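# Move the handle-less tagged battery from UPS to spill tray

## Task

The marked battery has lost its handle. Take it out of the open UPS and place it in the spill tray, standing upright when it comes to rest there. Two lifting hooks on the bench may be used.

## Robot and tools

Robot: two seven-joint xArm7 arms, left_arm and right_arm, each with a parallel two-finger gripper and a wrist camera. Scene frame: origin at table-top height midway between the nominal bases, +z up, +x out over the table, left_arm on the +y side (this does not match image left/right). Measured base placements: left_arm at (+0.021, +0.363, 0) m, right_arm at (-0.014, -0.435, 0) m, both turned almost not at all about z. Each arm reports its hand pose, velocities and Hand target in its own base frame; fixed cameras and the table use the scene frame. Offsets you send are along the current Hand target's own axes. Gripper axes: fingers point along +z and close along y. end_effector_position sits between the closed pads, roughly 2 cm short of the fingertips; closing pushes the tips about 10 mm further along +z, mostly while the pads are still more than 40 mm apart.

Command row: 14 numbers, each in [-1, 1], covering both arms even if one is idle: dx, dy, dz, rx, ry, rz, opening for left_arm, then the same seven for right_arm. The first six are an offset (not a pose) from that arm's Hand target as it stood when the action or move began, along that target's axes; 1.0 equals 0.6 m for dx/dy/dz and 180 degrees for rx/ry/rz, which together form a single rotation vector. Repeating an offset in a new call moves further. All six zero re-asks the current Hand target. Opening is absolute: +1 fully open (0.084 m), -1 closed. A 0 opening is itself a command, so resend the present value to leave a gripper unchanged.

execute_actions(actions, cameras): actions is a list of up to 15 rows per action, each row one 1/30 s step; a short table repeats its final row. Every row counts from the action's start pose, not from the prior row. Images appear only for an empty actions list or when cameras names them (["all"], a list of names, or []).

move(target, speed, blend, opening_speed, blocking, cameras): straight-line paths toward one row or a list of up to 15 rows, all offsets measured from the same starting Hand targets. speed in m/s, 0.002 to 1, default 0.25 (turns up to twice that in rad/s), one value or one per target. blend in metres rounds corners in a list; 0 stops at each. opening_speed (0.2 or more per second on the -1..+1 scale) ramps the fingers. blocking=false returns early while the move continues. Paths do not avoid obstacles or the other arm and are capped at 10 s. The result adds a move: line (done, off_target, moving, held, fault) plus limits flags; done means at rest within 3 mm and 2 degrees, and says nothing about contact.

wait(seconds 0 to 10, cameras): runs the scene holding commands. stop(cameras): brakes a running move. zoom_image(camera, region [x0, y0, x1, y1] pixels, at most 504 by 504) enlarges part of the newest image from cam_head_left, cam_head_right, cam_high, cam_left_wrist or cam_right_wrist (all 896x504). clear_fault(arm): clears a reported torque fault on left_arm or right_arm. read_manual(section): licence texts only. finished_scene(scene): ends the current scene, given its number; irreversible, so only call it once the battery stands in the tray without help.

Results: end_effector_position (m), end_effector_quat_wxyz, velocities, Joint positions (last entry per arm is the finger gap in metres), joint torques (include gravity, offset and noisy), grip_measured on the opening scale, Hand target (last commanded pose after clipping), Tool commands, and sometimes per-step positions. Velocities may be omitted when an arm reads within noise. Camera calibration (K, distortion, T_world_to_cam) is supplied per camera; fixed cameras may be off by a couple of degrees and millimetres, wrist cameras can lag while moving.

Controller behaviour: each step the commanded pose is clipped to 70 mm and 16 degrees from the measured gripper, so one action may fall short. A gripper can settle short of its target; send the remaining distance as a new offset. Large wrist rotations can swing the elbow. A clearance check withholds commands that bring the arms too close, but it is not a guarantee.

Gripping: to hold something, command an opening clearly below grip_measured; the bigger the gap, the harder the squeeze (about 24 N per pad up to roughly 6 cm wide). Fast closing can overshoot force.

Hazards: contact torque at a joint's load limit (waist 40.8, shoulder 41, upper arm roll 26.1, elbow 26.1, forearm roll 26.1, wrist pitch 14, wrist roll 14.7 N m; held weight counts) triggers a torque fault, the arm backs off and halts until clear_fault. Sustained torque-limit or overload also faults. Motors heat when loaded, stretched or pushing at unreachable poses; MOTOR HOT appears at 65 °C, brakes lock at 80 °C for 30-60 s. To end a push, command the target back past the gripper. Avoid collisions between the arms, fingers closing on the other gripper, slamming into fixed or heavy items, releasing moving parts, dropping the battery from height, or letting anything leave the table. Loose objects may get an occasional nudge. A camera stand sits behind the arms.

Each tool is called after ">>>" as name(argument=value, ...) on one line, values as JSON.

## Session

>>> execute_actions(actions=[])

Scene clock: 0.00 s.
left_arm: end_effector_position=(+0.4918, -0.6156, +0.1414) grip_measured=+1.00 end_effector_quat_wxyz=(+0.054, +0.793, +0.072, +0.603) | right_arm: end_effector_position=(+0.5568, -0.1200, +0.3304) grip_measured=+1.00 end_effector_quat_wxyz=(-0.237, +0.927, +0.189, +0.223)
Joint positions: left_arm=[-1.308 1.069 0.336 2.026 1.314 0.909 -2.256 0.084] | right_arm=[-0.326 0.211 -0.159 1.531 0.717 1.337 -1.06 0.084]
Joint velocities: within noise
Joint torques (N m): no reading
Motor temperatures (°C): left_arm=[28 33 34 36 32 30 33] | right_arm=[32 32 35 32 32 39 33]
Hand target: left_arm +0.4918, -0.6156, +0.1414; +0.054, +0.793, +0.072, +0.603 | right_arm +0.5568, -0.1200, +0.3304; -0.237, +0.927, +0.189, +0.223
Tool commands: left_gripper/opening=+1.0 right_gripper/opening=+1.0

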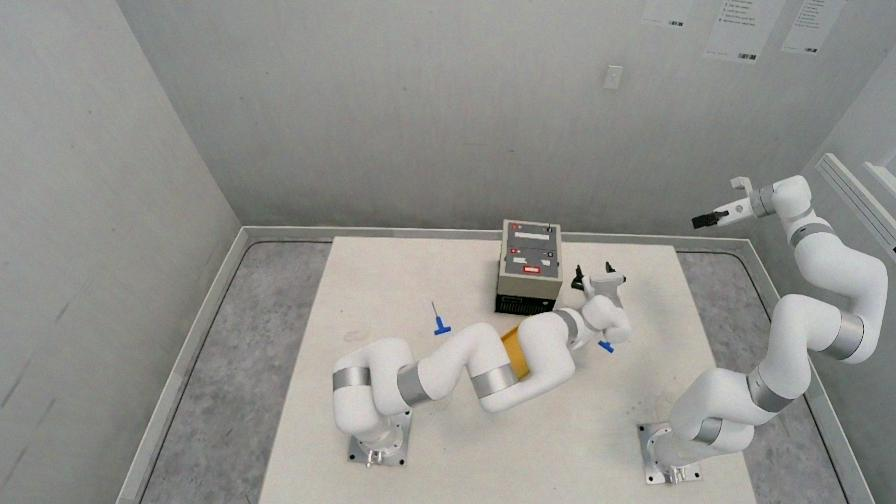

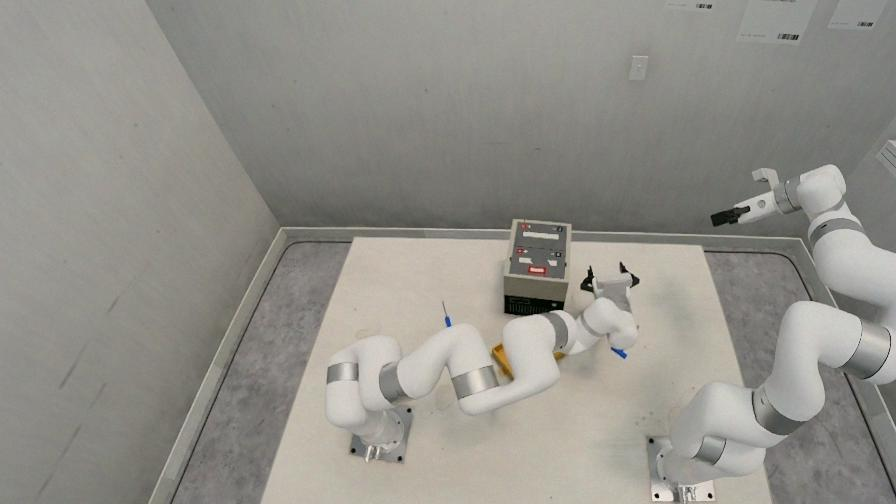

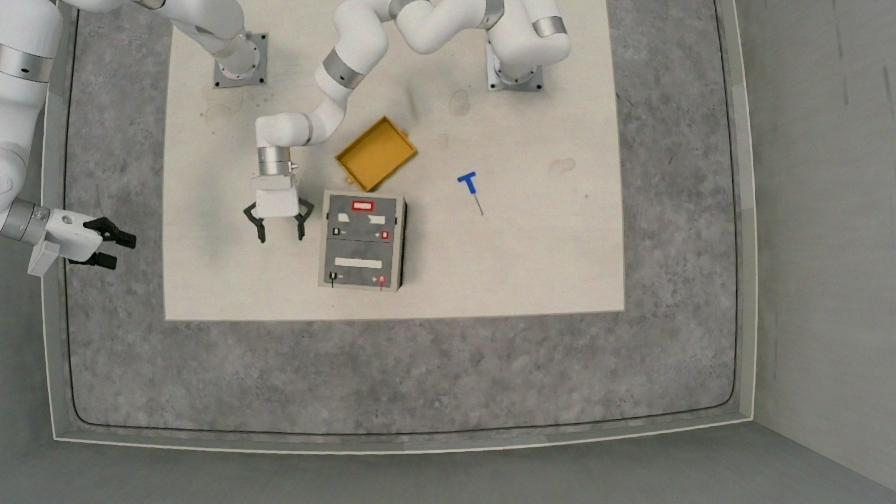

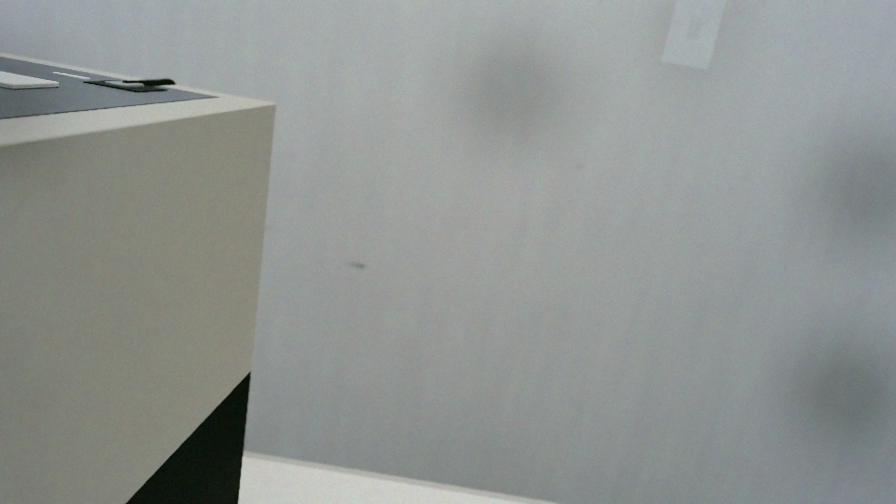

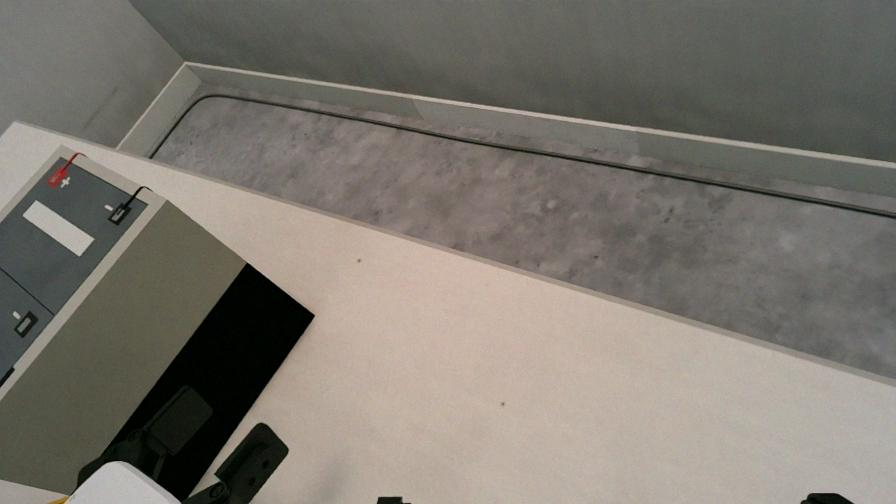

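>>> zoom_image(camera="cam_high", region=[300, 100, 520, 310])

>>> zoom_image(camera="cam_head_left", region=[420, 200, 660, 380])

>>> zoom_image(camera="cam_head_right", region=[420, 200, 660, 380])

Scaled by 2.291 from the camera's 896x504 image, which has a finer 1280x720 frame.

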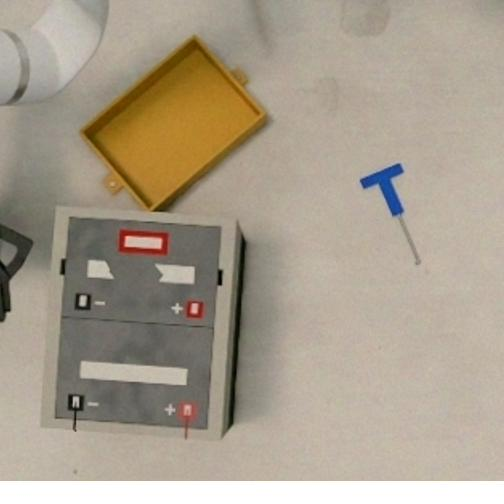

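Scaled by 2.100 from the camera's 896x504 image, which has a finer 1280x720 frame.

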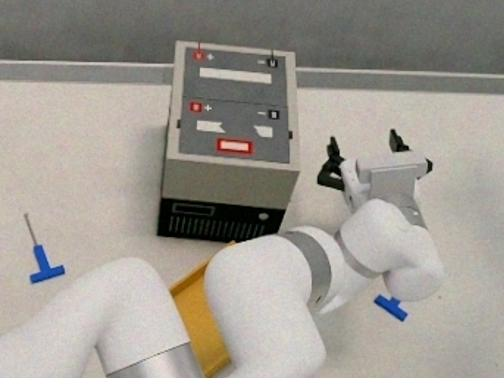

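Scaled by 2.100 from the camera's 896x504 image, which has a finer 1280x720 frame.

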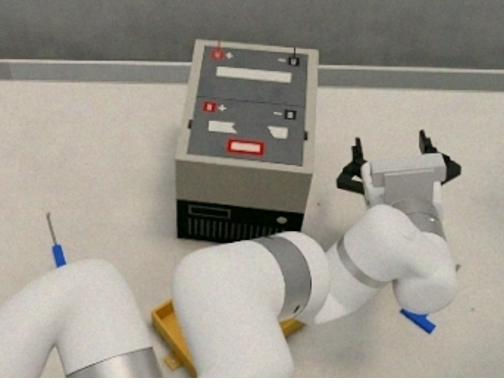

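>>> move(target=[[0.452,0.082,-0.215,0,0,0,1,0,0,0,0,0,0,1],[0.628,-0.768,-0.202,0.037,-0.413,0.049,1,0,0,0,0,0,0,1],[0.628,-0.768,-0.202,0.037,-0.413,0.049,1,-0.04,-0.18,-0.198,-0.155,-0.146,0.1235,1]], blend=[0.08, 0, 0], speed=0.4, cameras=["all"])

Scene clock: 5.77 s.
left_arm: end_effector_position=(+0.4511, -0.0950, +0.4518) grip_measured=+1.00 end_effector_quat_wxyz=(+0.000, +1.000, +0.000, +0.000) | right_arm: end_effector_position=(+0.4493, -0.0998, +0.4504) grip_measured=+1.00 end_effector_quat_wxyz=(+0.001, +1.000, -0.001, -0.001)
Joint positions: left_arm=[-0.902 0.06 0.734 1.822 -0.041 1.778 -0.178 0.084] | right_arm=[-0.148 0.042 -0.072 1.814 0.001 1.774 -0.219 0.084]
Joint torques (N m): left_arm=[4.3 -12.23 3.66 19.85 -2.37 0.02 1.94] | right_arm=[3.61 -13.04 3.03 12.14 -1.96 -0.94 1.23]
Hand target: left_arm +0.4511, -0.0950, +0.4518; +0.000, +1.000, +0.000, +0.000 | right_arm +0.4493, -0.0998, +0.4504; +0.001, +1.000, -0.001, -0.001
Off the commanded pose: left_arm 0.000 m, 0 deg | right_arm 0.000 m, 0 deg.
move: done
camera_calibration:
cam_left_wrist: T_world_to_cam=[[0.000110716, -0.999573, 0.0292293, -0.0756712], [-0.999957, 0.000161922, 0.00932502, 0.511446], [-0.00932576, -0.029229, -0.999529, 0.585046], [0, 0, 0, 1]] pos_world=[0.516888, -0.0586214, 0.582213]
cam_right_wrist: T_world_to_cam=[[-0.0204693, -0.999788, 0.00207043, -0.0584176], [-0.999619, 0.0205041, 0.0184824, 0.504589], [-0.018521, -0.00169132, -0.999827, 0.590701], [0, 0, 0, 1]] pos_world=[0.514141, -0.0677524, 0.581394]

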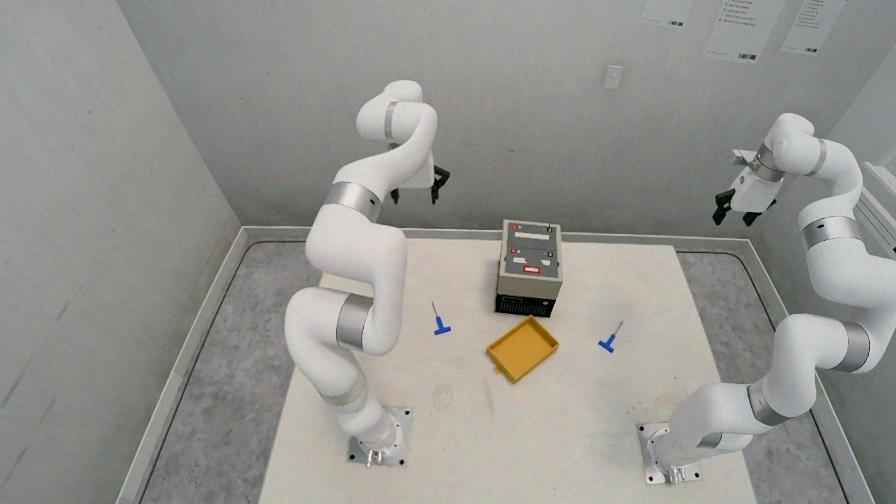

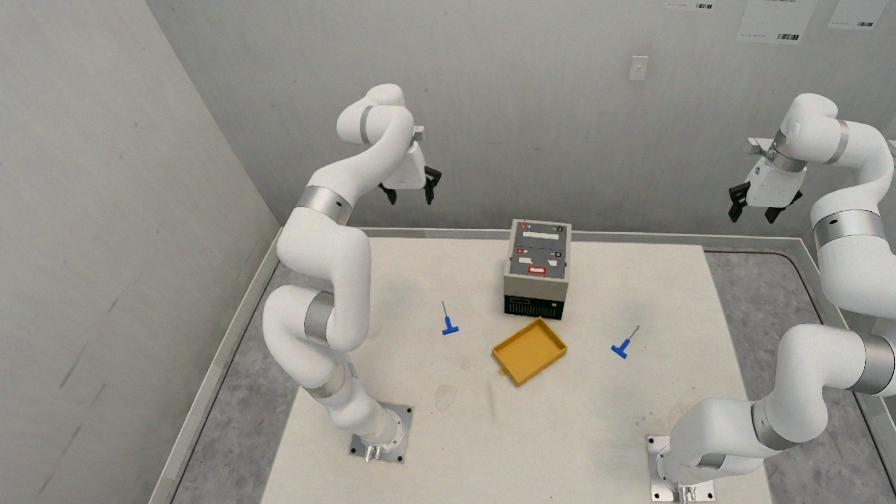

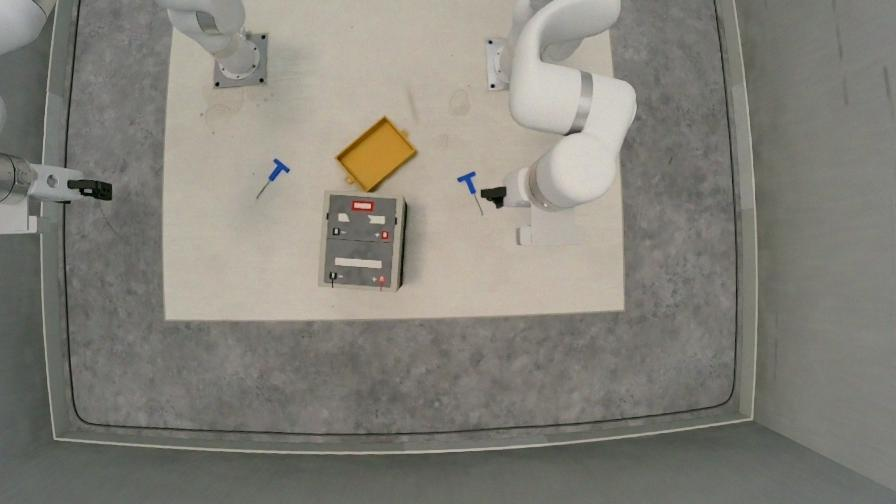

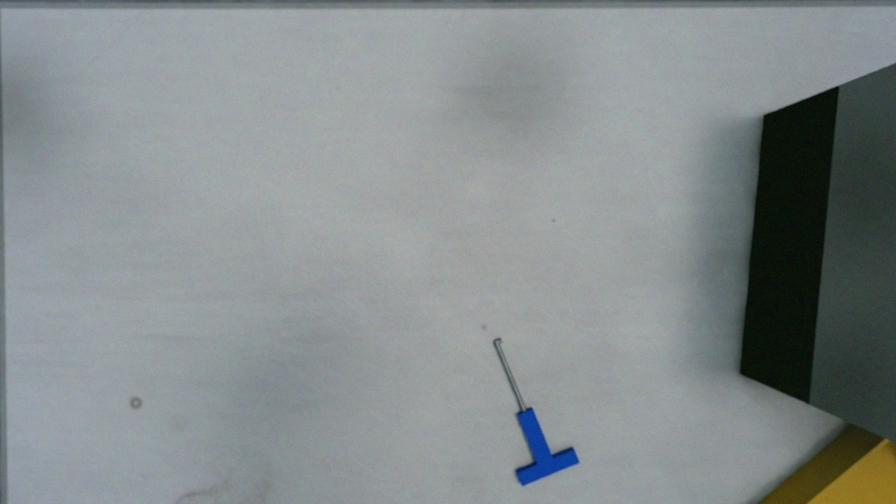

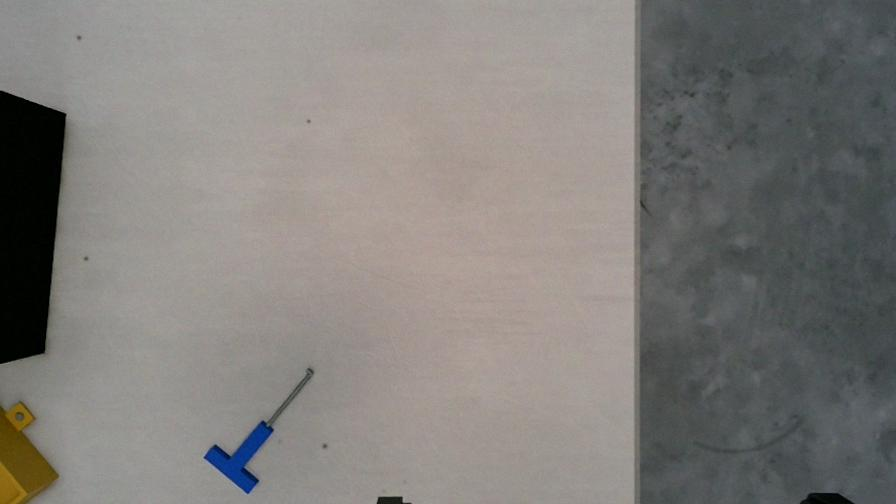

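>>> zoom_image(camera="cam_left_wrist", region=[440, 310, 620, 504])

>>> zoom_image(camera="cam_right_wrist", region=[180, 340, 360, 504])

>>> zoom_image(camera="cam_high", region=[310, 110, 430, 300])

>>> zoom_image(camera="cam_head_left", region=[480, 210, 580, 390])

Scaled by 2.598 from the camera's 896x504 image, which has a finer 1280x720 frame.

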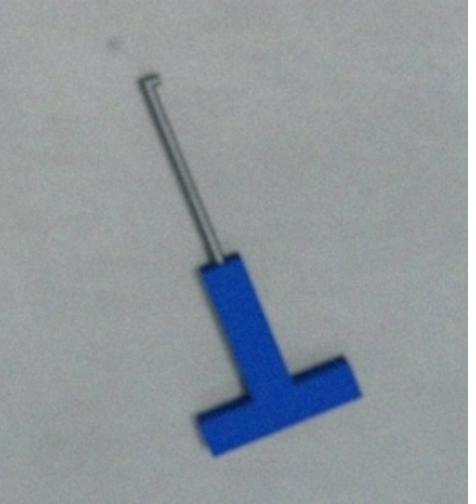

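Scaled by 2.800 from the camera's 896x504 image, which has a finer 1280x720 frame.

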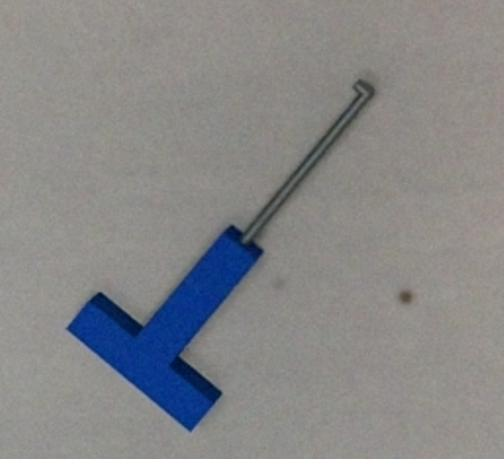

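Scaled by 2.653 from the camera's 896x504 image, which has a finer 1280x720 frame.

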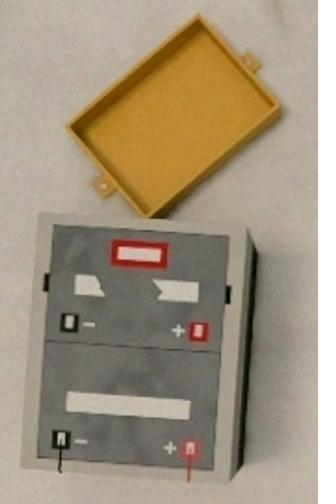

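Scaled by 2.800 from the camera's 896x504 image, which has a finer 1280x720 frame.

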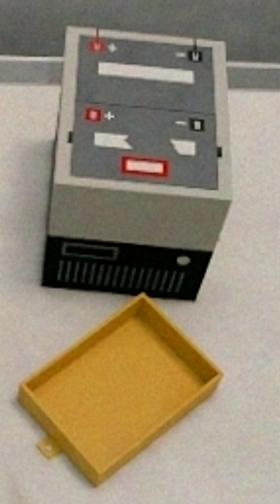

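>>> move(target=[-0.067,0.608,0.117,0,0,0,1,0,0,0,0,0,0,1], speed=0.4, cameras=["cam_left_wrist"])

>>> zoom_image(camera="cam_left_wrist", region=[200, 0, 700, 504])

Scene clock: 8.43 s.
left_arm: end_effector_position=(+0.4108, -0.4594, +0.3812) grip_measured=+1.00 end_effector_quat_wxyz=(+0.006, +1.000, +0.000, +0.005) | right_arm: end_effector_position=(+0.4493, -0.0998, +0.4504) grip_measured=+1.00 end_effector_quat_wxyz=(+0.001, +1.000, -0.001, -0.001)
Joint positions: left_arm=[-0.954 0.794 0.445 2.707 -0.337 1.928 -0.76 0.084] | right_arm=[-0.148 0.042 -0.072 1.814 0.001 1.774 -0.219 0.084]
Joint torques (N m): left_arm=[4.52 -30.71 0.01 17.63 -2.39 -0.03 -1.96] | right_arm=[3.96 -13.55 2.64 11.85 -2.06 -0.96 1.01]
Hand target: left_arm +0.4112, -0.4599, +0.3816; +0.000, +1.000, +0.000, +0.000 | right_arm +0.4493, -0.0998, +0.4504; +0.001, +1.000, -0.001, -0.001
Off the commanded pose: left_arm 0.001 m, 1 deg | right_arm 0.000 m, 0 deg.
elbow stopped short (left arm): the move would have taken joint 4 (elbow) straighter than the controller allows.
move: done
camera_calibration:
cam_left_wrist: T_world_to_cam=[[-0.000291764, -0.999166, 0.0408246, -0.441824], [-0.999999, 0.000243818, -0.00117942, 0.475892], [0.00116849, -0.0408249, -0.999166, 0.493663], [0, 0, 0, 1]] pos_world=[0.475186, -0.421418, 0.511849]
Images, in order (width x height): cam_left_wrist 896x504.

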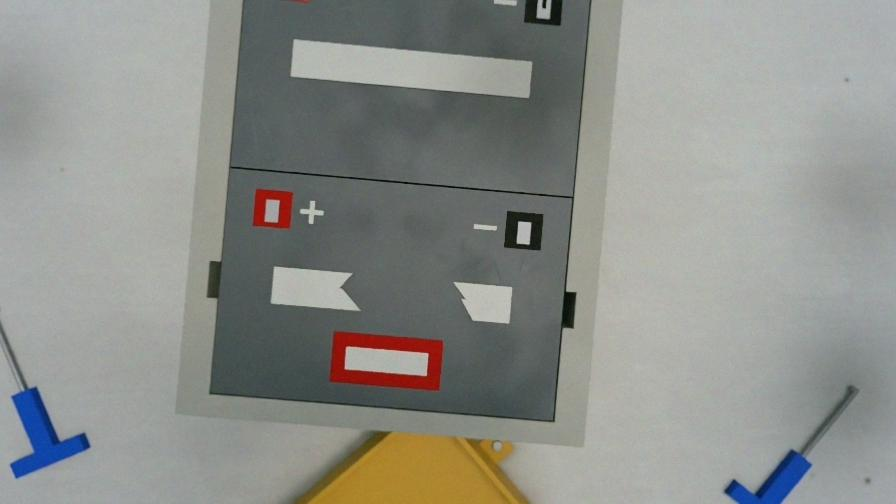

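Scaled by 1.000.

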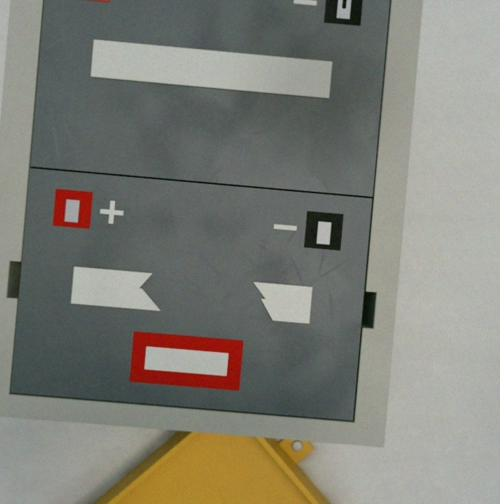

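>>> move(target=[-0.02,-0.152,0.183,0,0,0,1,0,0,0,0,0,0,1], speed=0.3, cameras=["cam_left_wrist"])

>>> zoom_image(camera="cam_left_wrist", region=[370, 180, 530, 330])

Scene clock: 12.50 s.
left_arm: end_effector_position=(+0.3991, -0.3687, +0.2718) grip_measured=+1.00 end_effector_quat_wxyz=(+0.000, +1.000, +0.000, +0.000) | right_arm: end_effector_position=(+0.4493, -0.0998, +0.4504) grip_measured=+1.00 end_effector_quat_wxyz=(+0.001, +1.000, -0.001, -0.001)
Joint positions: left_arm=[-1.23 0.26 0.559 1.526 -0.142 1.307 -0.65 0.084] | right_arm=[-0.148 0.042 -0.072 1.814 0.001 1.774 -0.219 0.084]
Joint torques (N m): left_arm=[-4.24 -30.47 6.08 15.65 2.36 -3.58 -1.92] | right_arm=[3.38 -12.95 2.77 11.62 -1.86 -1.08 0.26]
Hand target: left_arm +0.3991, -0.3687, +0.2718; +0.000, +1.000, +0.000, +0.000 | right_arm +0.4493, -0.0998, +0.4504; +0.001, +1.000, -0.001, -0.001
Off the commanded pose: left_arm 0.000 m, 0 deg | right_arm 0.000 m, 0 deg.
move: done
camera_calibration:
cam_left_wrist: T_world_to_cam=[[0.000108893, -0.999573, 0.0292293, -0.343986], [-0.999957, 0.000160822, 0.00922503, 0.461212], [-0.00922579, -0.029229, -0.99953, 0.396599], [0, 0, 0, 1]] pos_world=[0.464888, -0.332321, 0.402213]
Images, in order (width x height): cam_left_wrist 896x504.

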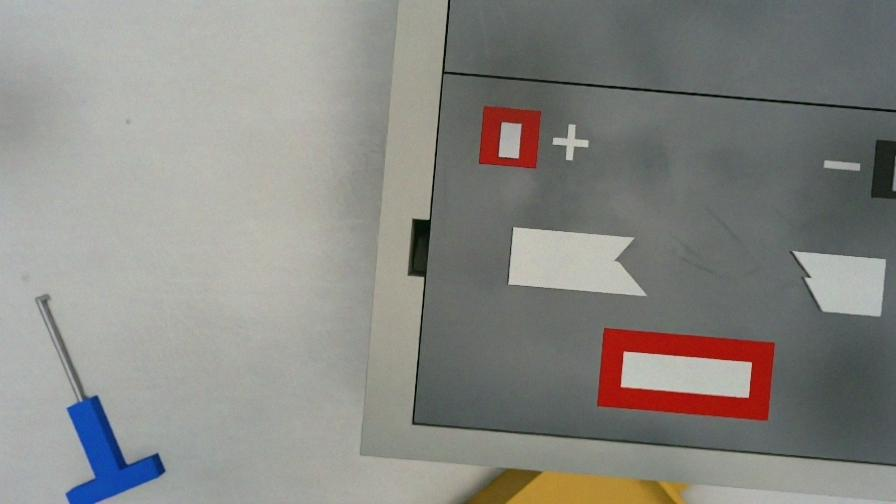

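Scaled by 3.150 from the camera's 896x504 image, which has a finer 1280x720 frame.

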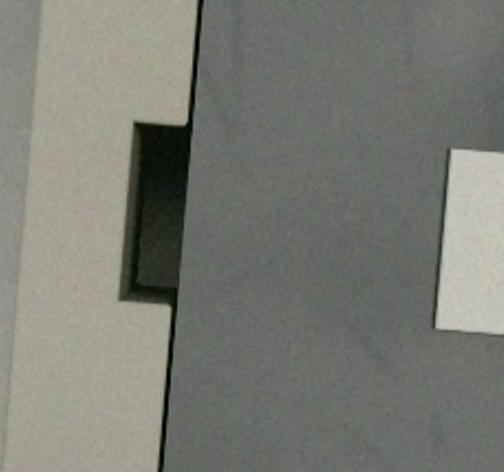

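>>> move(target=[[-0.068,-0.377,0,0,0,0.881,0.1,-0.19,-0.346,0.3,0,0,-0.779,0.1],[-0.068,-0.377,0.27,0,0,0.881,0.1,-0.1905,-0.3457,0.567,0,0,-0.779,0.1]], blend=[0.05, 0], speed=0.6, cameras=["cam_left_wrist","cam_right_wrist","cam_high"])

Scene clock: 18.10 s.
left_arm: end_effector_position=(+0.3581, -0.1425, +0.1098) grip_measured=+0.09 end_effector_quat_wxyz=(+0.000, -0.186, +0.982, +0.000) | right_arm: end_effector_position=(+0.3346, +0.1074, +0.1102) grip_measured=+0.09 end_effector_quat_wxyz=(-0.001, +0.341, +0.940, -0.001)
Joint positions: left_arm=[-1.259 -0.158 0.883 0.635 0.181 0.744 2.251 0.048] | right_arm=[0.279 -0.214 0.033 0.519 0.01 0.736 -2.143 0.048]
Joint torques (N m): left_arm=[-4.34 -4.79 0.29 19.05 -2.44 -3.03 1.86] | right_arm=[-3.93 -6.31 1.02 11.51 -2.03 -3.28 1.1]
Hand target: left_arm +0.3581, -0.1425, +0.1098; +0.000, -0.186, +0.982, +0.000 | right_arm +0.3346, +0.1074, +0.1102; -0.001, +0.341, +0.940, -0.001
Off the commanded pose: left_arm 0.000 m, 0 deg | right_arm 0.000 m, 0 deg.
move: done; limits=paced
camera_calibration:
cam_left_wrist: T_world_to_cam=[[-0.365191, 0.930467, 0.0294428, 0.292678], [0.93093, 0.365079, 0.00926999, -0.217763], [-0.00212354, 0.0307945, -0.999523, 0.246928], [0, 0, 0, 1]] pos_world=[0.310129, -0.200431, 0.240212]
cam_right_wrist: T_world_to_cam=[[0.655397, 0.755283, -0.00138443, -0.267172], [0.755204, -0.6553, 0.0157981, -0.122326], [0.0110248, -0.0113996, -0.999874, 0.23995], [0, 0, 0, 1]] pos_world=[0.26484, 0.124365, 0.241482]
Images, in order (width x height): cam_high 896x504, cam_left_wrist 896x504, cam_right_wrist 896x504.

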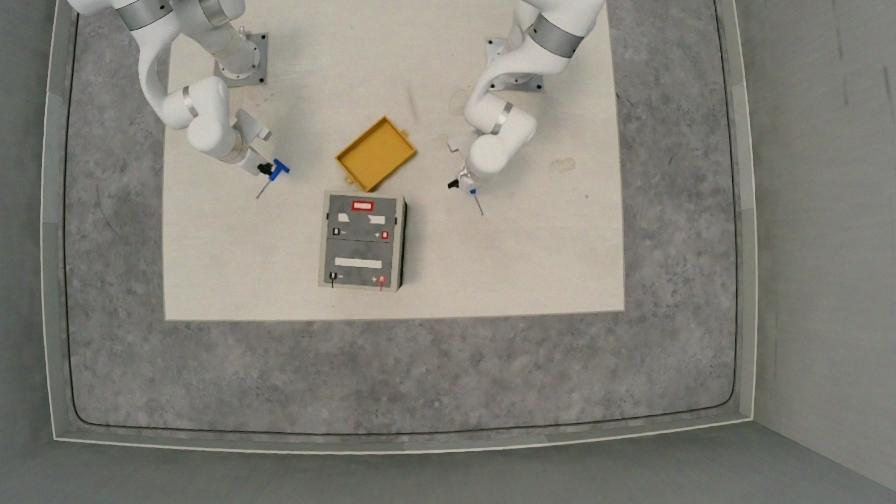

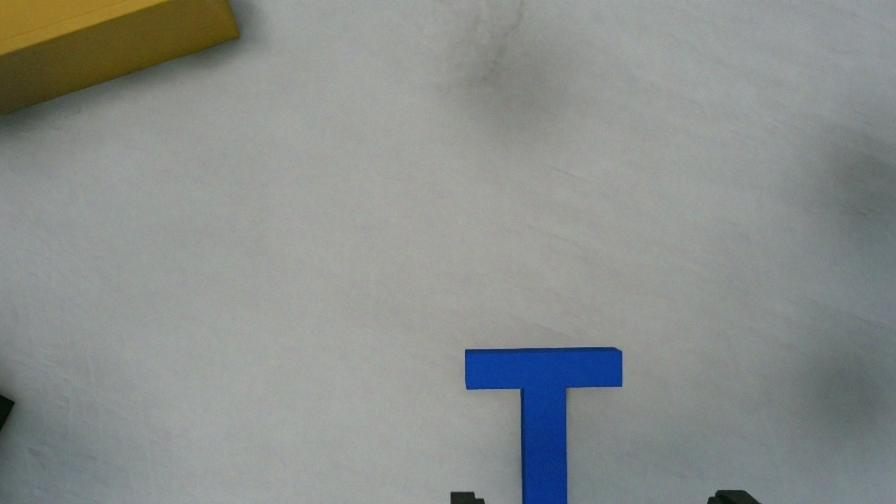

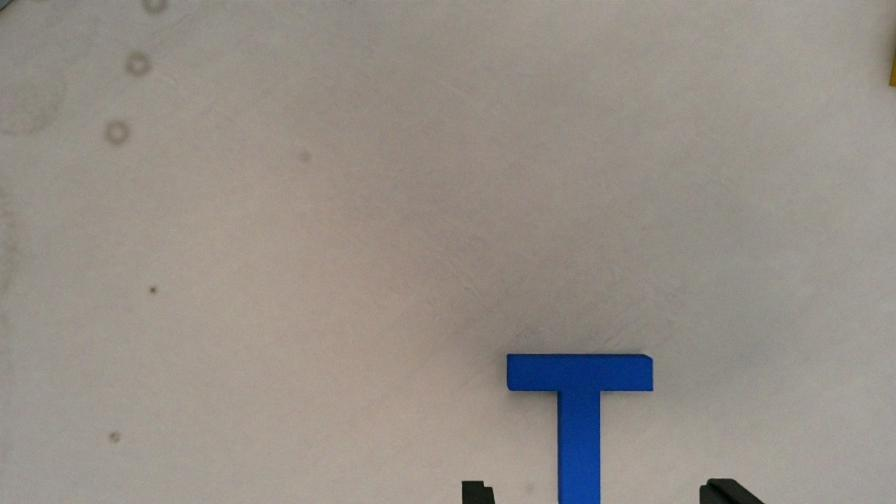

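>>> move(target=[[0.002,0,0.145,0,0,0,0.1,-0.013,0.022,0.145,0,0,0,0.1],[0.002,0,0.145,0,0,0,-1,-0.013,0.022,0.145,0,0,0,-1]], speed=0.15, cameras=["cam_left_wrist","cam_right_wrist"])

Scene clock: 20.20 s.
left_arm: end_effector_position=(+0.3570, -0.1429, +0.0228) grip_measured=-0.69 end_effector_quat_wxyz=(+0.000, -0.186, +0.982, +0.000) | right_arm: end_effector_position=(+0.3489, +0.1124, +0.0232) grip_measured=-0.69 end_effector_quat_wxyz=(-0.001, +0.341, +0.940, -0.001)
Joint positions: left_arm=[-1.247 0.206 0.821 0.589 -0.337 0.471 2.632 0.014] | right_arm=[0.277 0.089 0.034 0.517 -0.008 0.431 -2.128 0.014]
Joint torques (N m): left_arm=[3.63 -10.51 2.04 13.85 -1.84 -0.44 1.56] | right_arm=[-3.63 -10.55 -2.12 8.26 -1.64 -2.98 1.24]
Hand target: left_arm +0.3570, -0.1429, +0.0228; +0.000, -0.186, +0.982, +0.000 | right_arm +0.3489, +0.1124, +0.0232; -0.001, +0.341, +0.940, -0.001
Off the commanded pose: left_arm 0.000 m, 0 deg | right_arm 0.000 m, 0 deg.
move: done
camera_calibration:
cam_left_wrist: T_world_to_cam=[[-0.365099, 0.930498, 0.0296099, 0.295162], [0.930966, 0.364993, 0.00911924, -0.215791], [-0.00232196, 0.0308952, -0.99952, 0.16006], [0, 0, 0, 1]] pos_world=[0.309029, -0.200831, 0.153211]
cam_right_wrist: T_world_to_cam=[[0.655398, 0.755283, -0.00131889, -0.280452], [0.755202, -0.6553, 0.0158736, -0.128484], [0.0111248, -0.0113996, -0.999873, 0.152732], [0, 0, 0, 1]] pos_world=[0.27914, 0.129365, 0.154382]
Images, in order (width x height): cam_left_wrist 896x504, cam_right_wrist 896x504.

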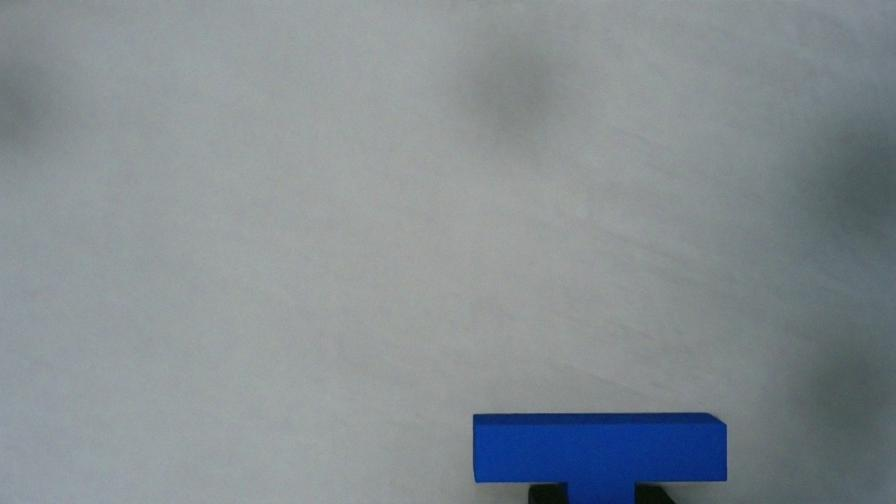

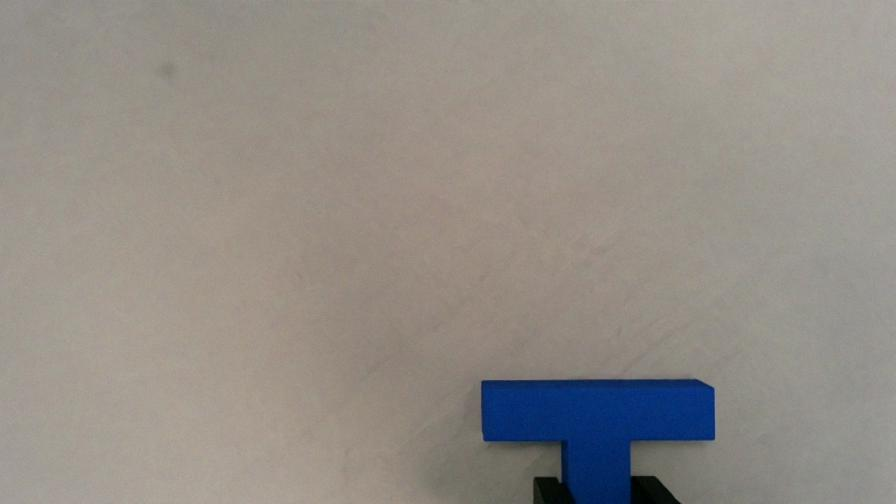

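>>> move(target=[[0,0,-0.22,0,0,0,-1,0,0,-0.22,0,0,0,-1],[-0.063,-0.127,-0.512,0.274,0.444,-0.274,-1,-0.029,0.15,-0.512,-0.241,0.457,0.241,-1],[-0.095,-0.247,-0.52,0.274,0.444,-0.274,-1,-0.043,0.313,-0.52,-0.241,0.457,0.241,-1]], blend=[0.03, 0.04, 0], speed=0.4, cameras=["all"])

>>> zoom_image(camera="cam_high", region=[260, 150, 460, 300])

>>> zoom_image(camera="cam_head_left", region=[440, 160, 640, 330])

Scene clock: 29.03 s.
left_arm: end_effector_position=(+0.4643, -0.2600, +0.3348) grip_measured=-0.69 end_effector_quat_wxyz=(+0.522, +0.477, -0.522, +0.477) | right_arm: end_effector_position=(+0.4896, +0.2404, +0.3348) grip_measured=-0.69 end_effector_quat_wxyz=(-0.476, +0.524, +0.475, +0.523)
Joint positions: left_arm=[-0.968 0.419 1.101 1.096 -1.748 1.946 2.245 0.014] | right_arm=[0.254 0.163 -0.281 1.019 1.651 1.545 -2.276 0.014]
Joint torques (N m): left_arm=[4.47 -15.65 5.69 18.46 -3.74 3.06 -1.96] | right_arm=[3.78 -16.03 1.96 12.18 3.67 0.27 1.32]
Hand target: left_arm +0.4643, -0.2600, +0.3348; +0.522, +0.477, -0.522, +0.477 | right_arm +0.4896, +0.2404, +0.3347; -0.476, +0.524, +0.475, +0.523
Off the commanded pose: left_arm 0.000 m, 0 deg | right_arm 0.000 m, 0 deg.
move: done
camera_calibration:
cam_left_wrist: T_world_to_cam=[[-0.992927, 0.118728, -0.000131749, 0.52445], [0.00114356, 0.00845404, -0.999964, 0.401016], [-0.118722, -0.992891, -0.00853001, -0.0681295], [0, 0, 0, 1]] pos_world=[0.512193, -0.133302, 0.400489]
cam_right_wrist: T_world_to_cam=[[0.99512, -0.0962924, -0.0215542, -0.423778], [-0.0231104, -0.0150751, -0.999619, 0.411285], [0.0959308, 0.995239, -0.0172268, -0.148252], [0, 0, 0, 1]] pos_world=[0.445437, 0.11294, 0.39944]

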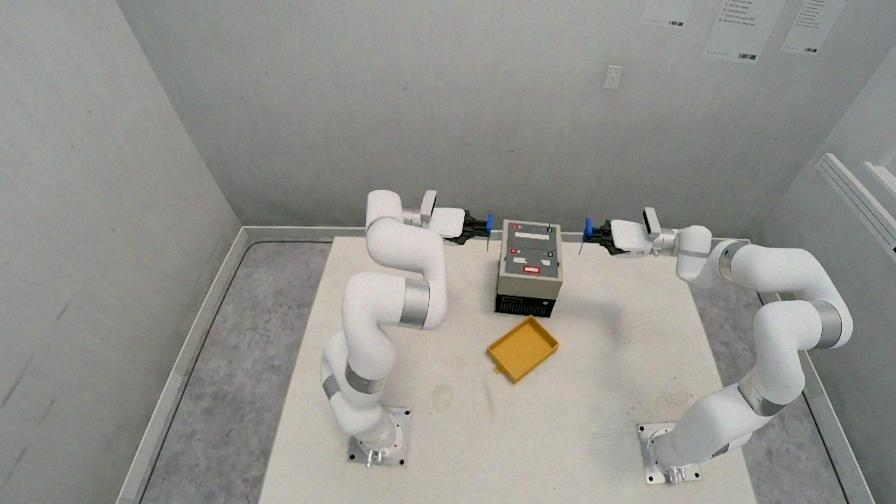

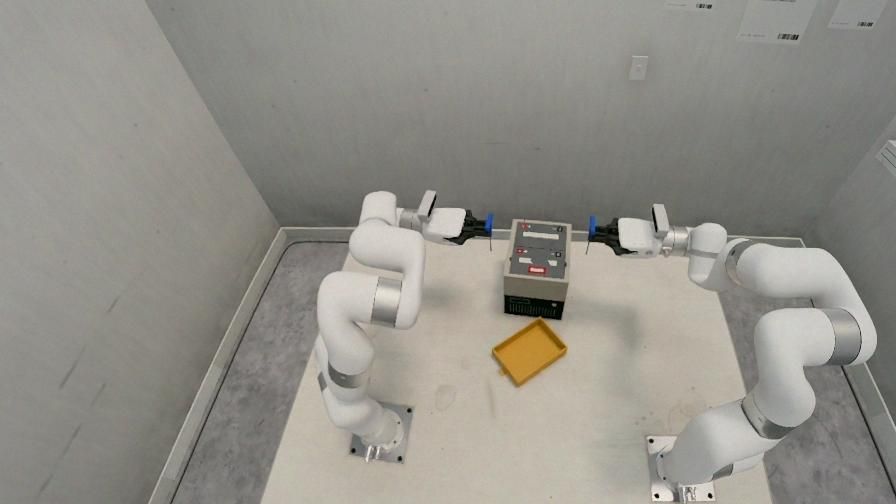

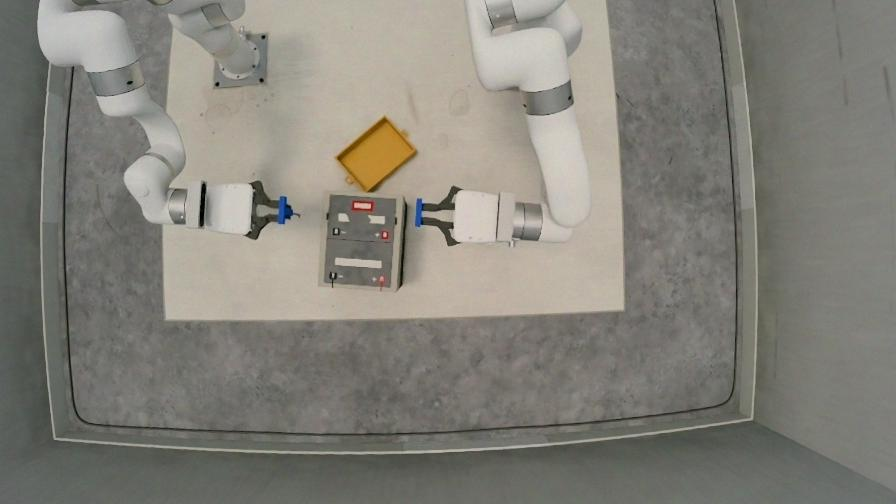

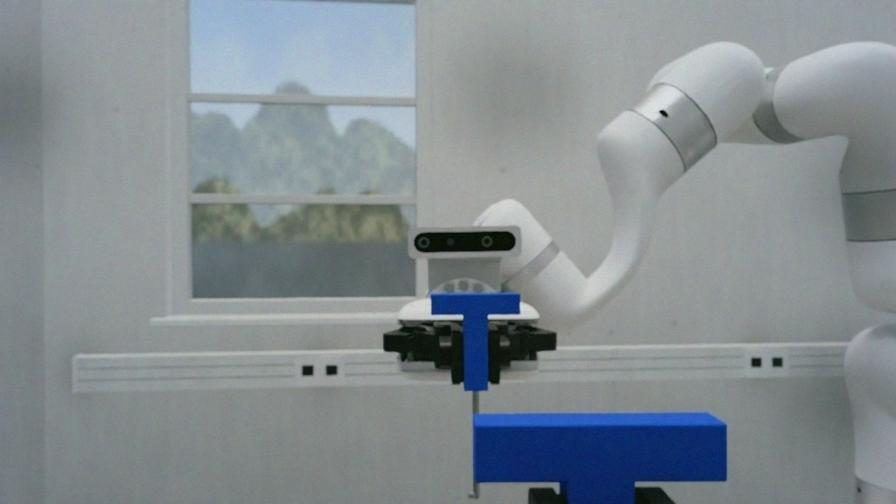

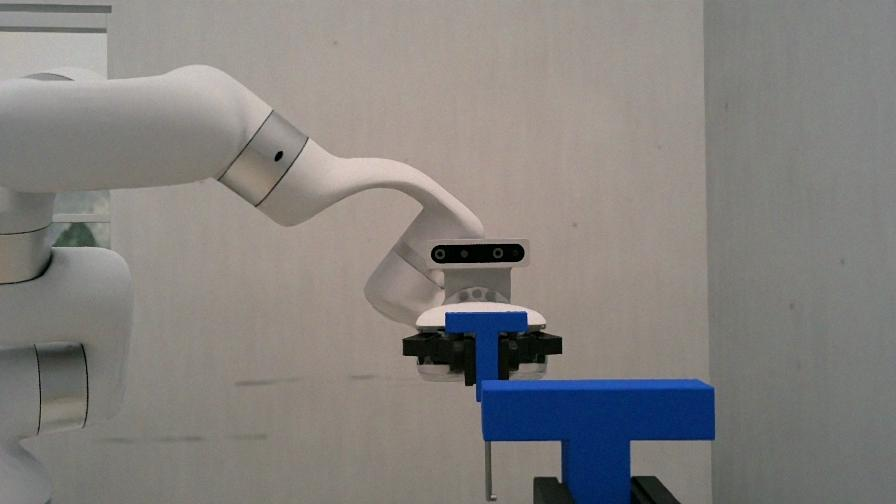

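Scaled by 2.520 from the camera's 896x504 image, which has a finer 1280x720 frame.

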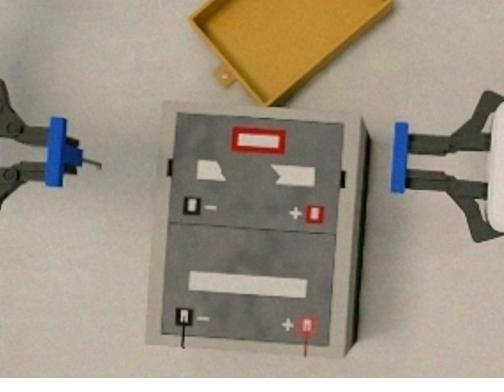

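Scaled by 2.520 from the camera's 896x504 image, which has a finer 1280x720 frame.

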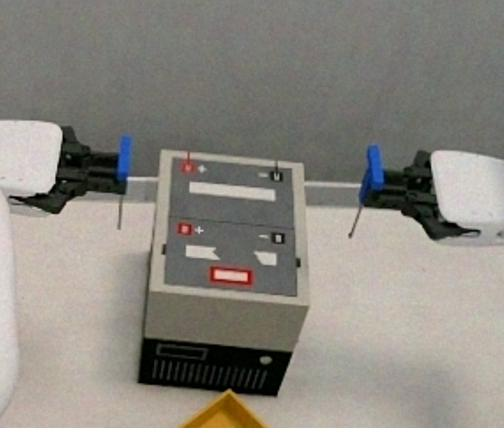

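>>> move(target=[-0.042,-0.008,0.088,0,0,0,-1,-0.053,0.04,0.067,0,-0.25,0,-1], speed=0.25, cameras=["cam_right_wrist","cam_high"])

>>> zoom_image(camera="cam_right_wrist", region=[340, 130, 560, 350])

Scene clock: 32.03 s.
left_arm: end_effector_position=(+0.4643, -0.3130, +0.3096) grip_measured=-0.69 end_effector_quat_wxyz=(+0.522, +0.477, -0.522, +0.477) | right_arm: end_effector_position=(+0.5173, +0.2781, +0.3029) grip_measured=-0.69 end_effector_quat_wxyz=(-0.258, +0.684, +0.621, +0.282)
Joint positions: left_arm=[-1.026 0.469 1.034 1.093 -1.845 1.869 2.27 0.014] | right_arm=[0.459 0.151 -0.218 1.313 0.908 1.065 -1.651 0.014]
Joint torques (N m): left_arm=[-4.17 -17.59 6.27 18.28 -3.74 -0.58 1.92] | right_arm=[3.51 -18.3 1.3 13.51 -1.69 -0.27 1.15]
Hand target: left_arm +0.4643, -0.3130, +0.3096; +0.522, +0.477, -0.522, +0.477 | right_arm +0.5173, +0.2781, +0.3028; -0.258, +0.684, +0.621, +0.282
Off the commanded pose: left_arm 0.000 m, 0 deg | right_arm 0.000 m, 0 deg.
move: done
camera_calibration:
cam_right_wrist: T_world_to_cam=[[0.993849, -0.109694, -0.0152299, -0.445922], [-0.0894205, -0.713716, -0.694704, 0.516869], [0.065335, 0.691793, -0.719134, 0.12381], [0, 0, 0, 1]] pos_world=[0.481308, 0.234332, 0.441316]
Images, in order (width x height): cam_high 896x504, cam_right_wrist 896x504.

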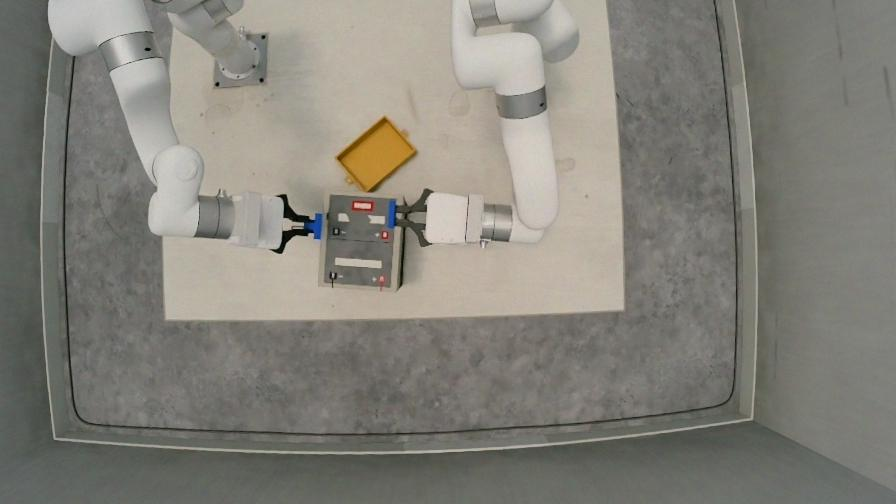

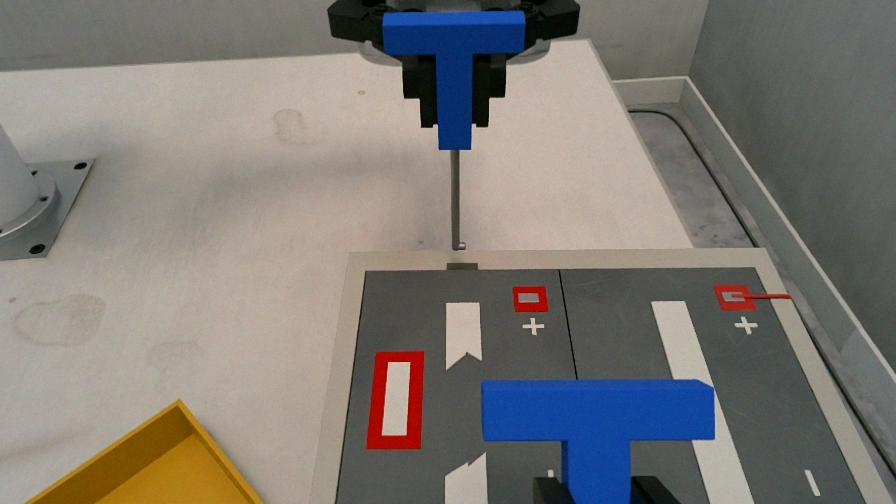

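Scaled by 2.291 from the camera's 896x504 image, which has a finer 1280x720 frame.

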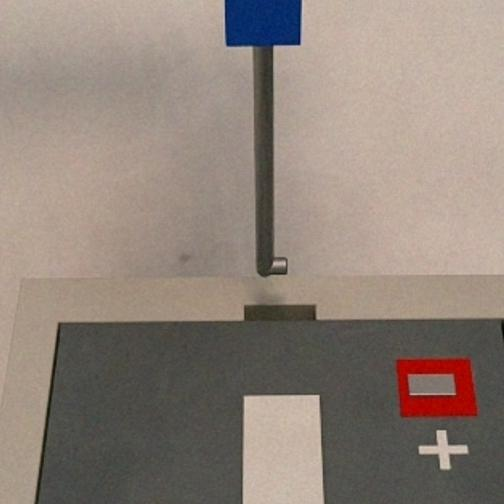

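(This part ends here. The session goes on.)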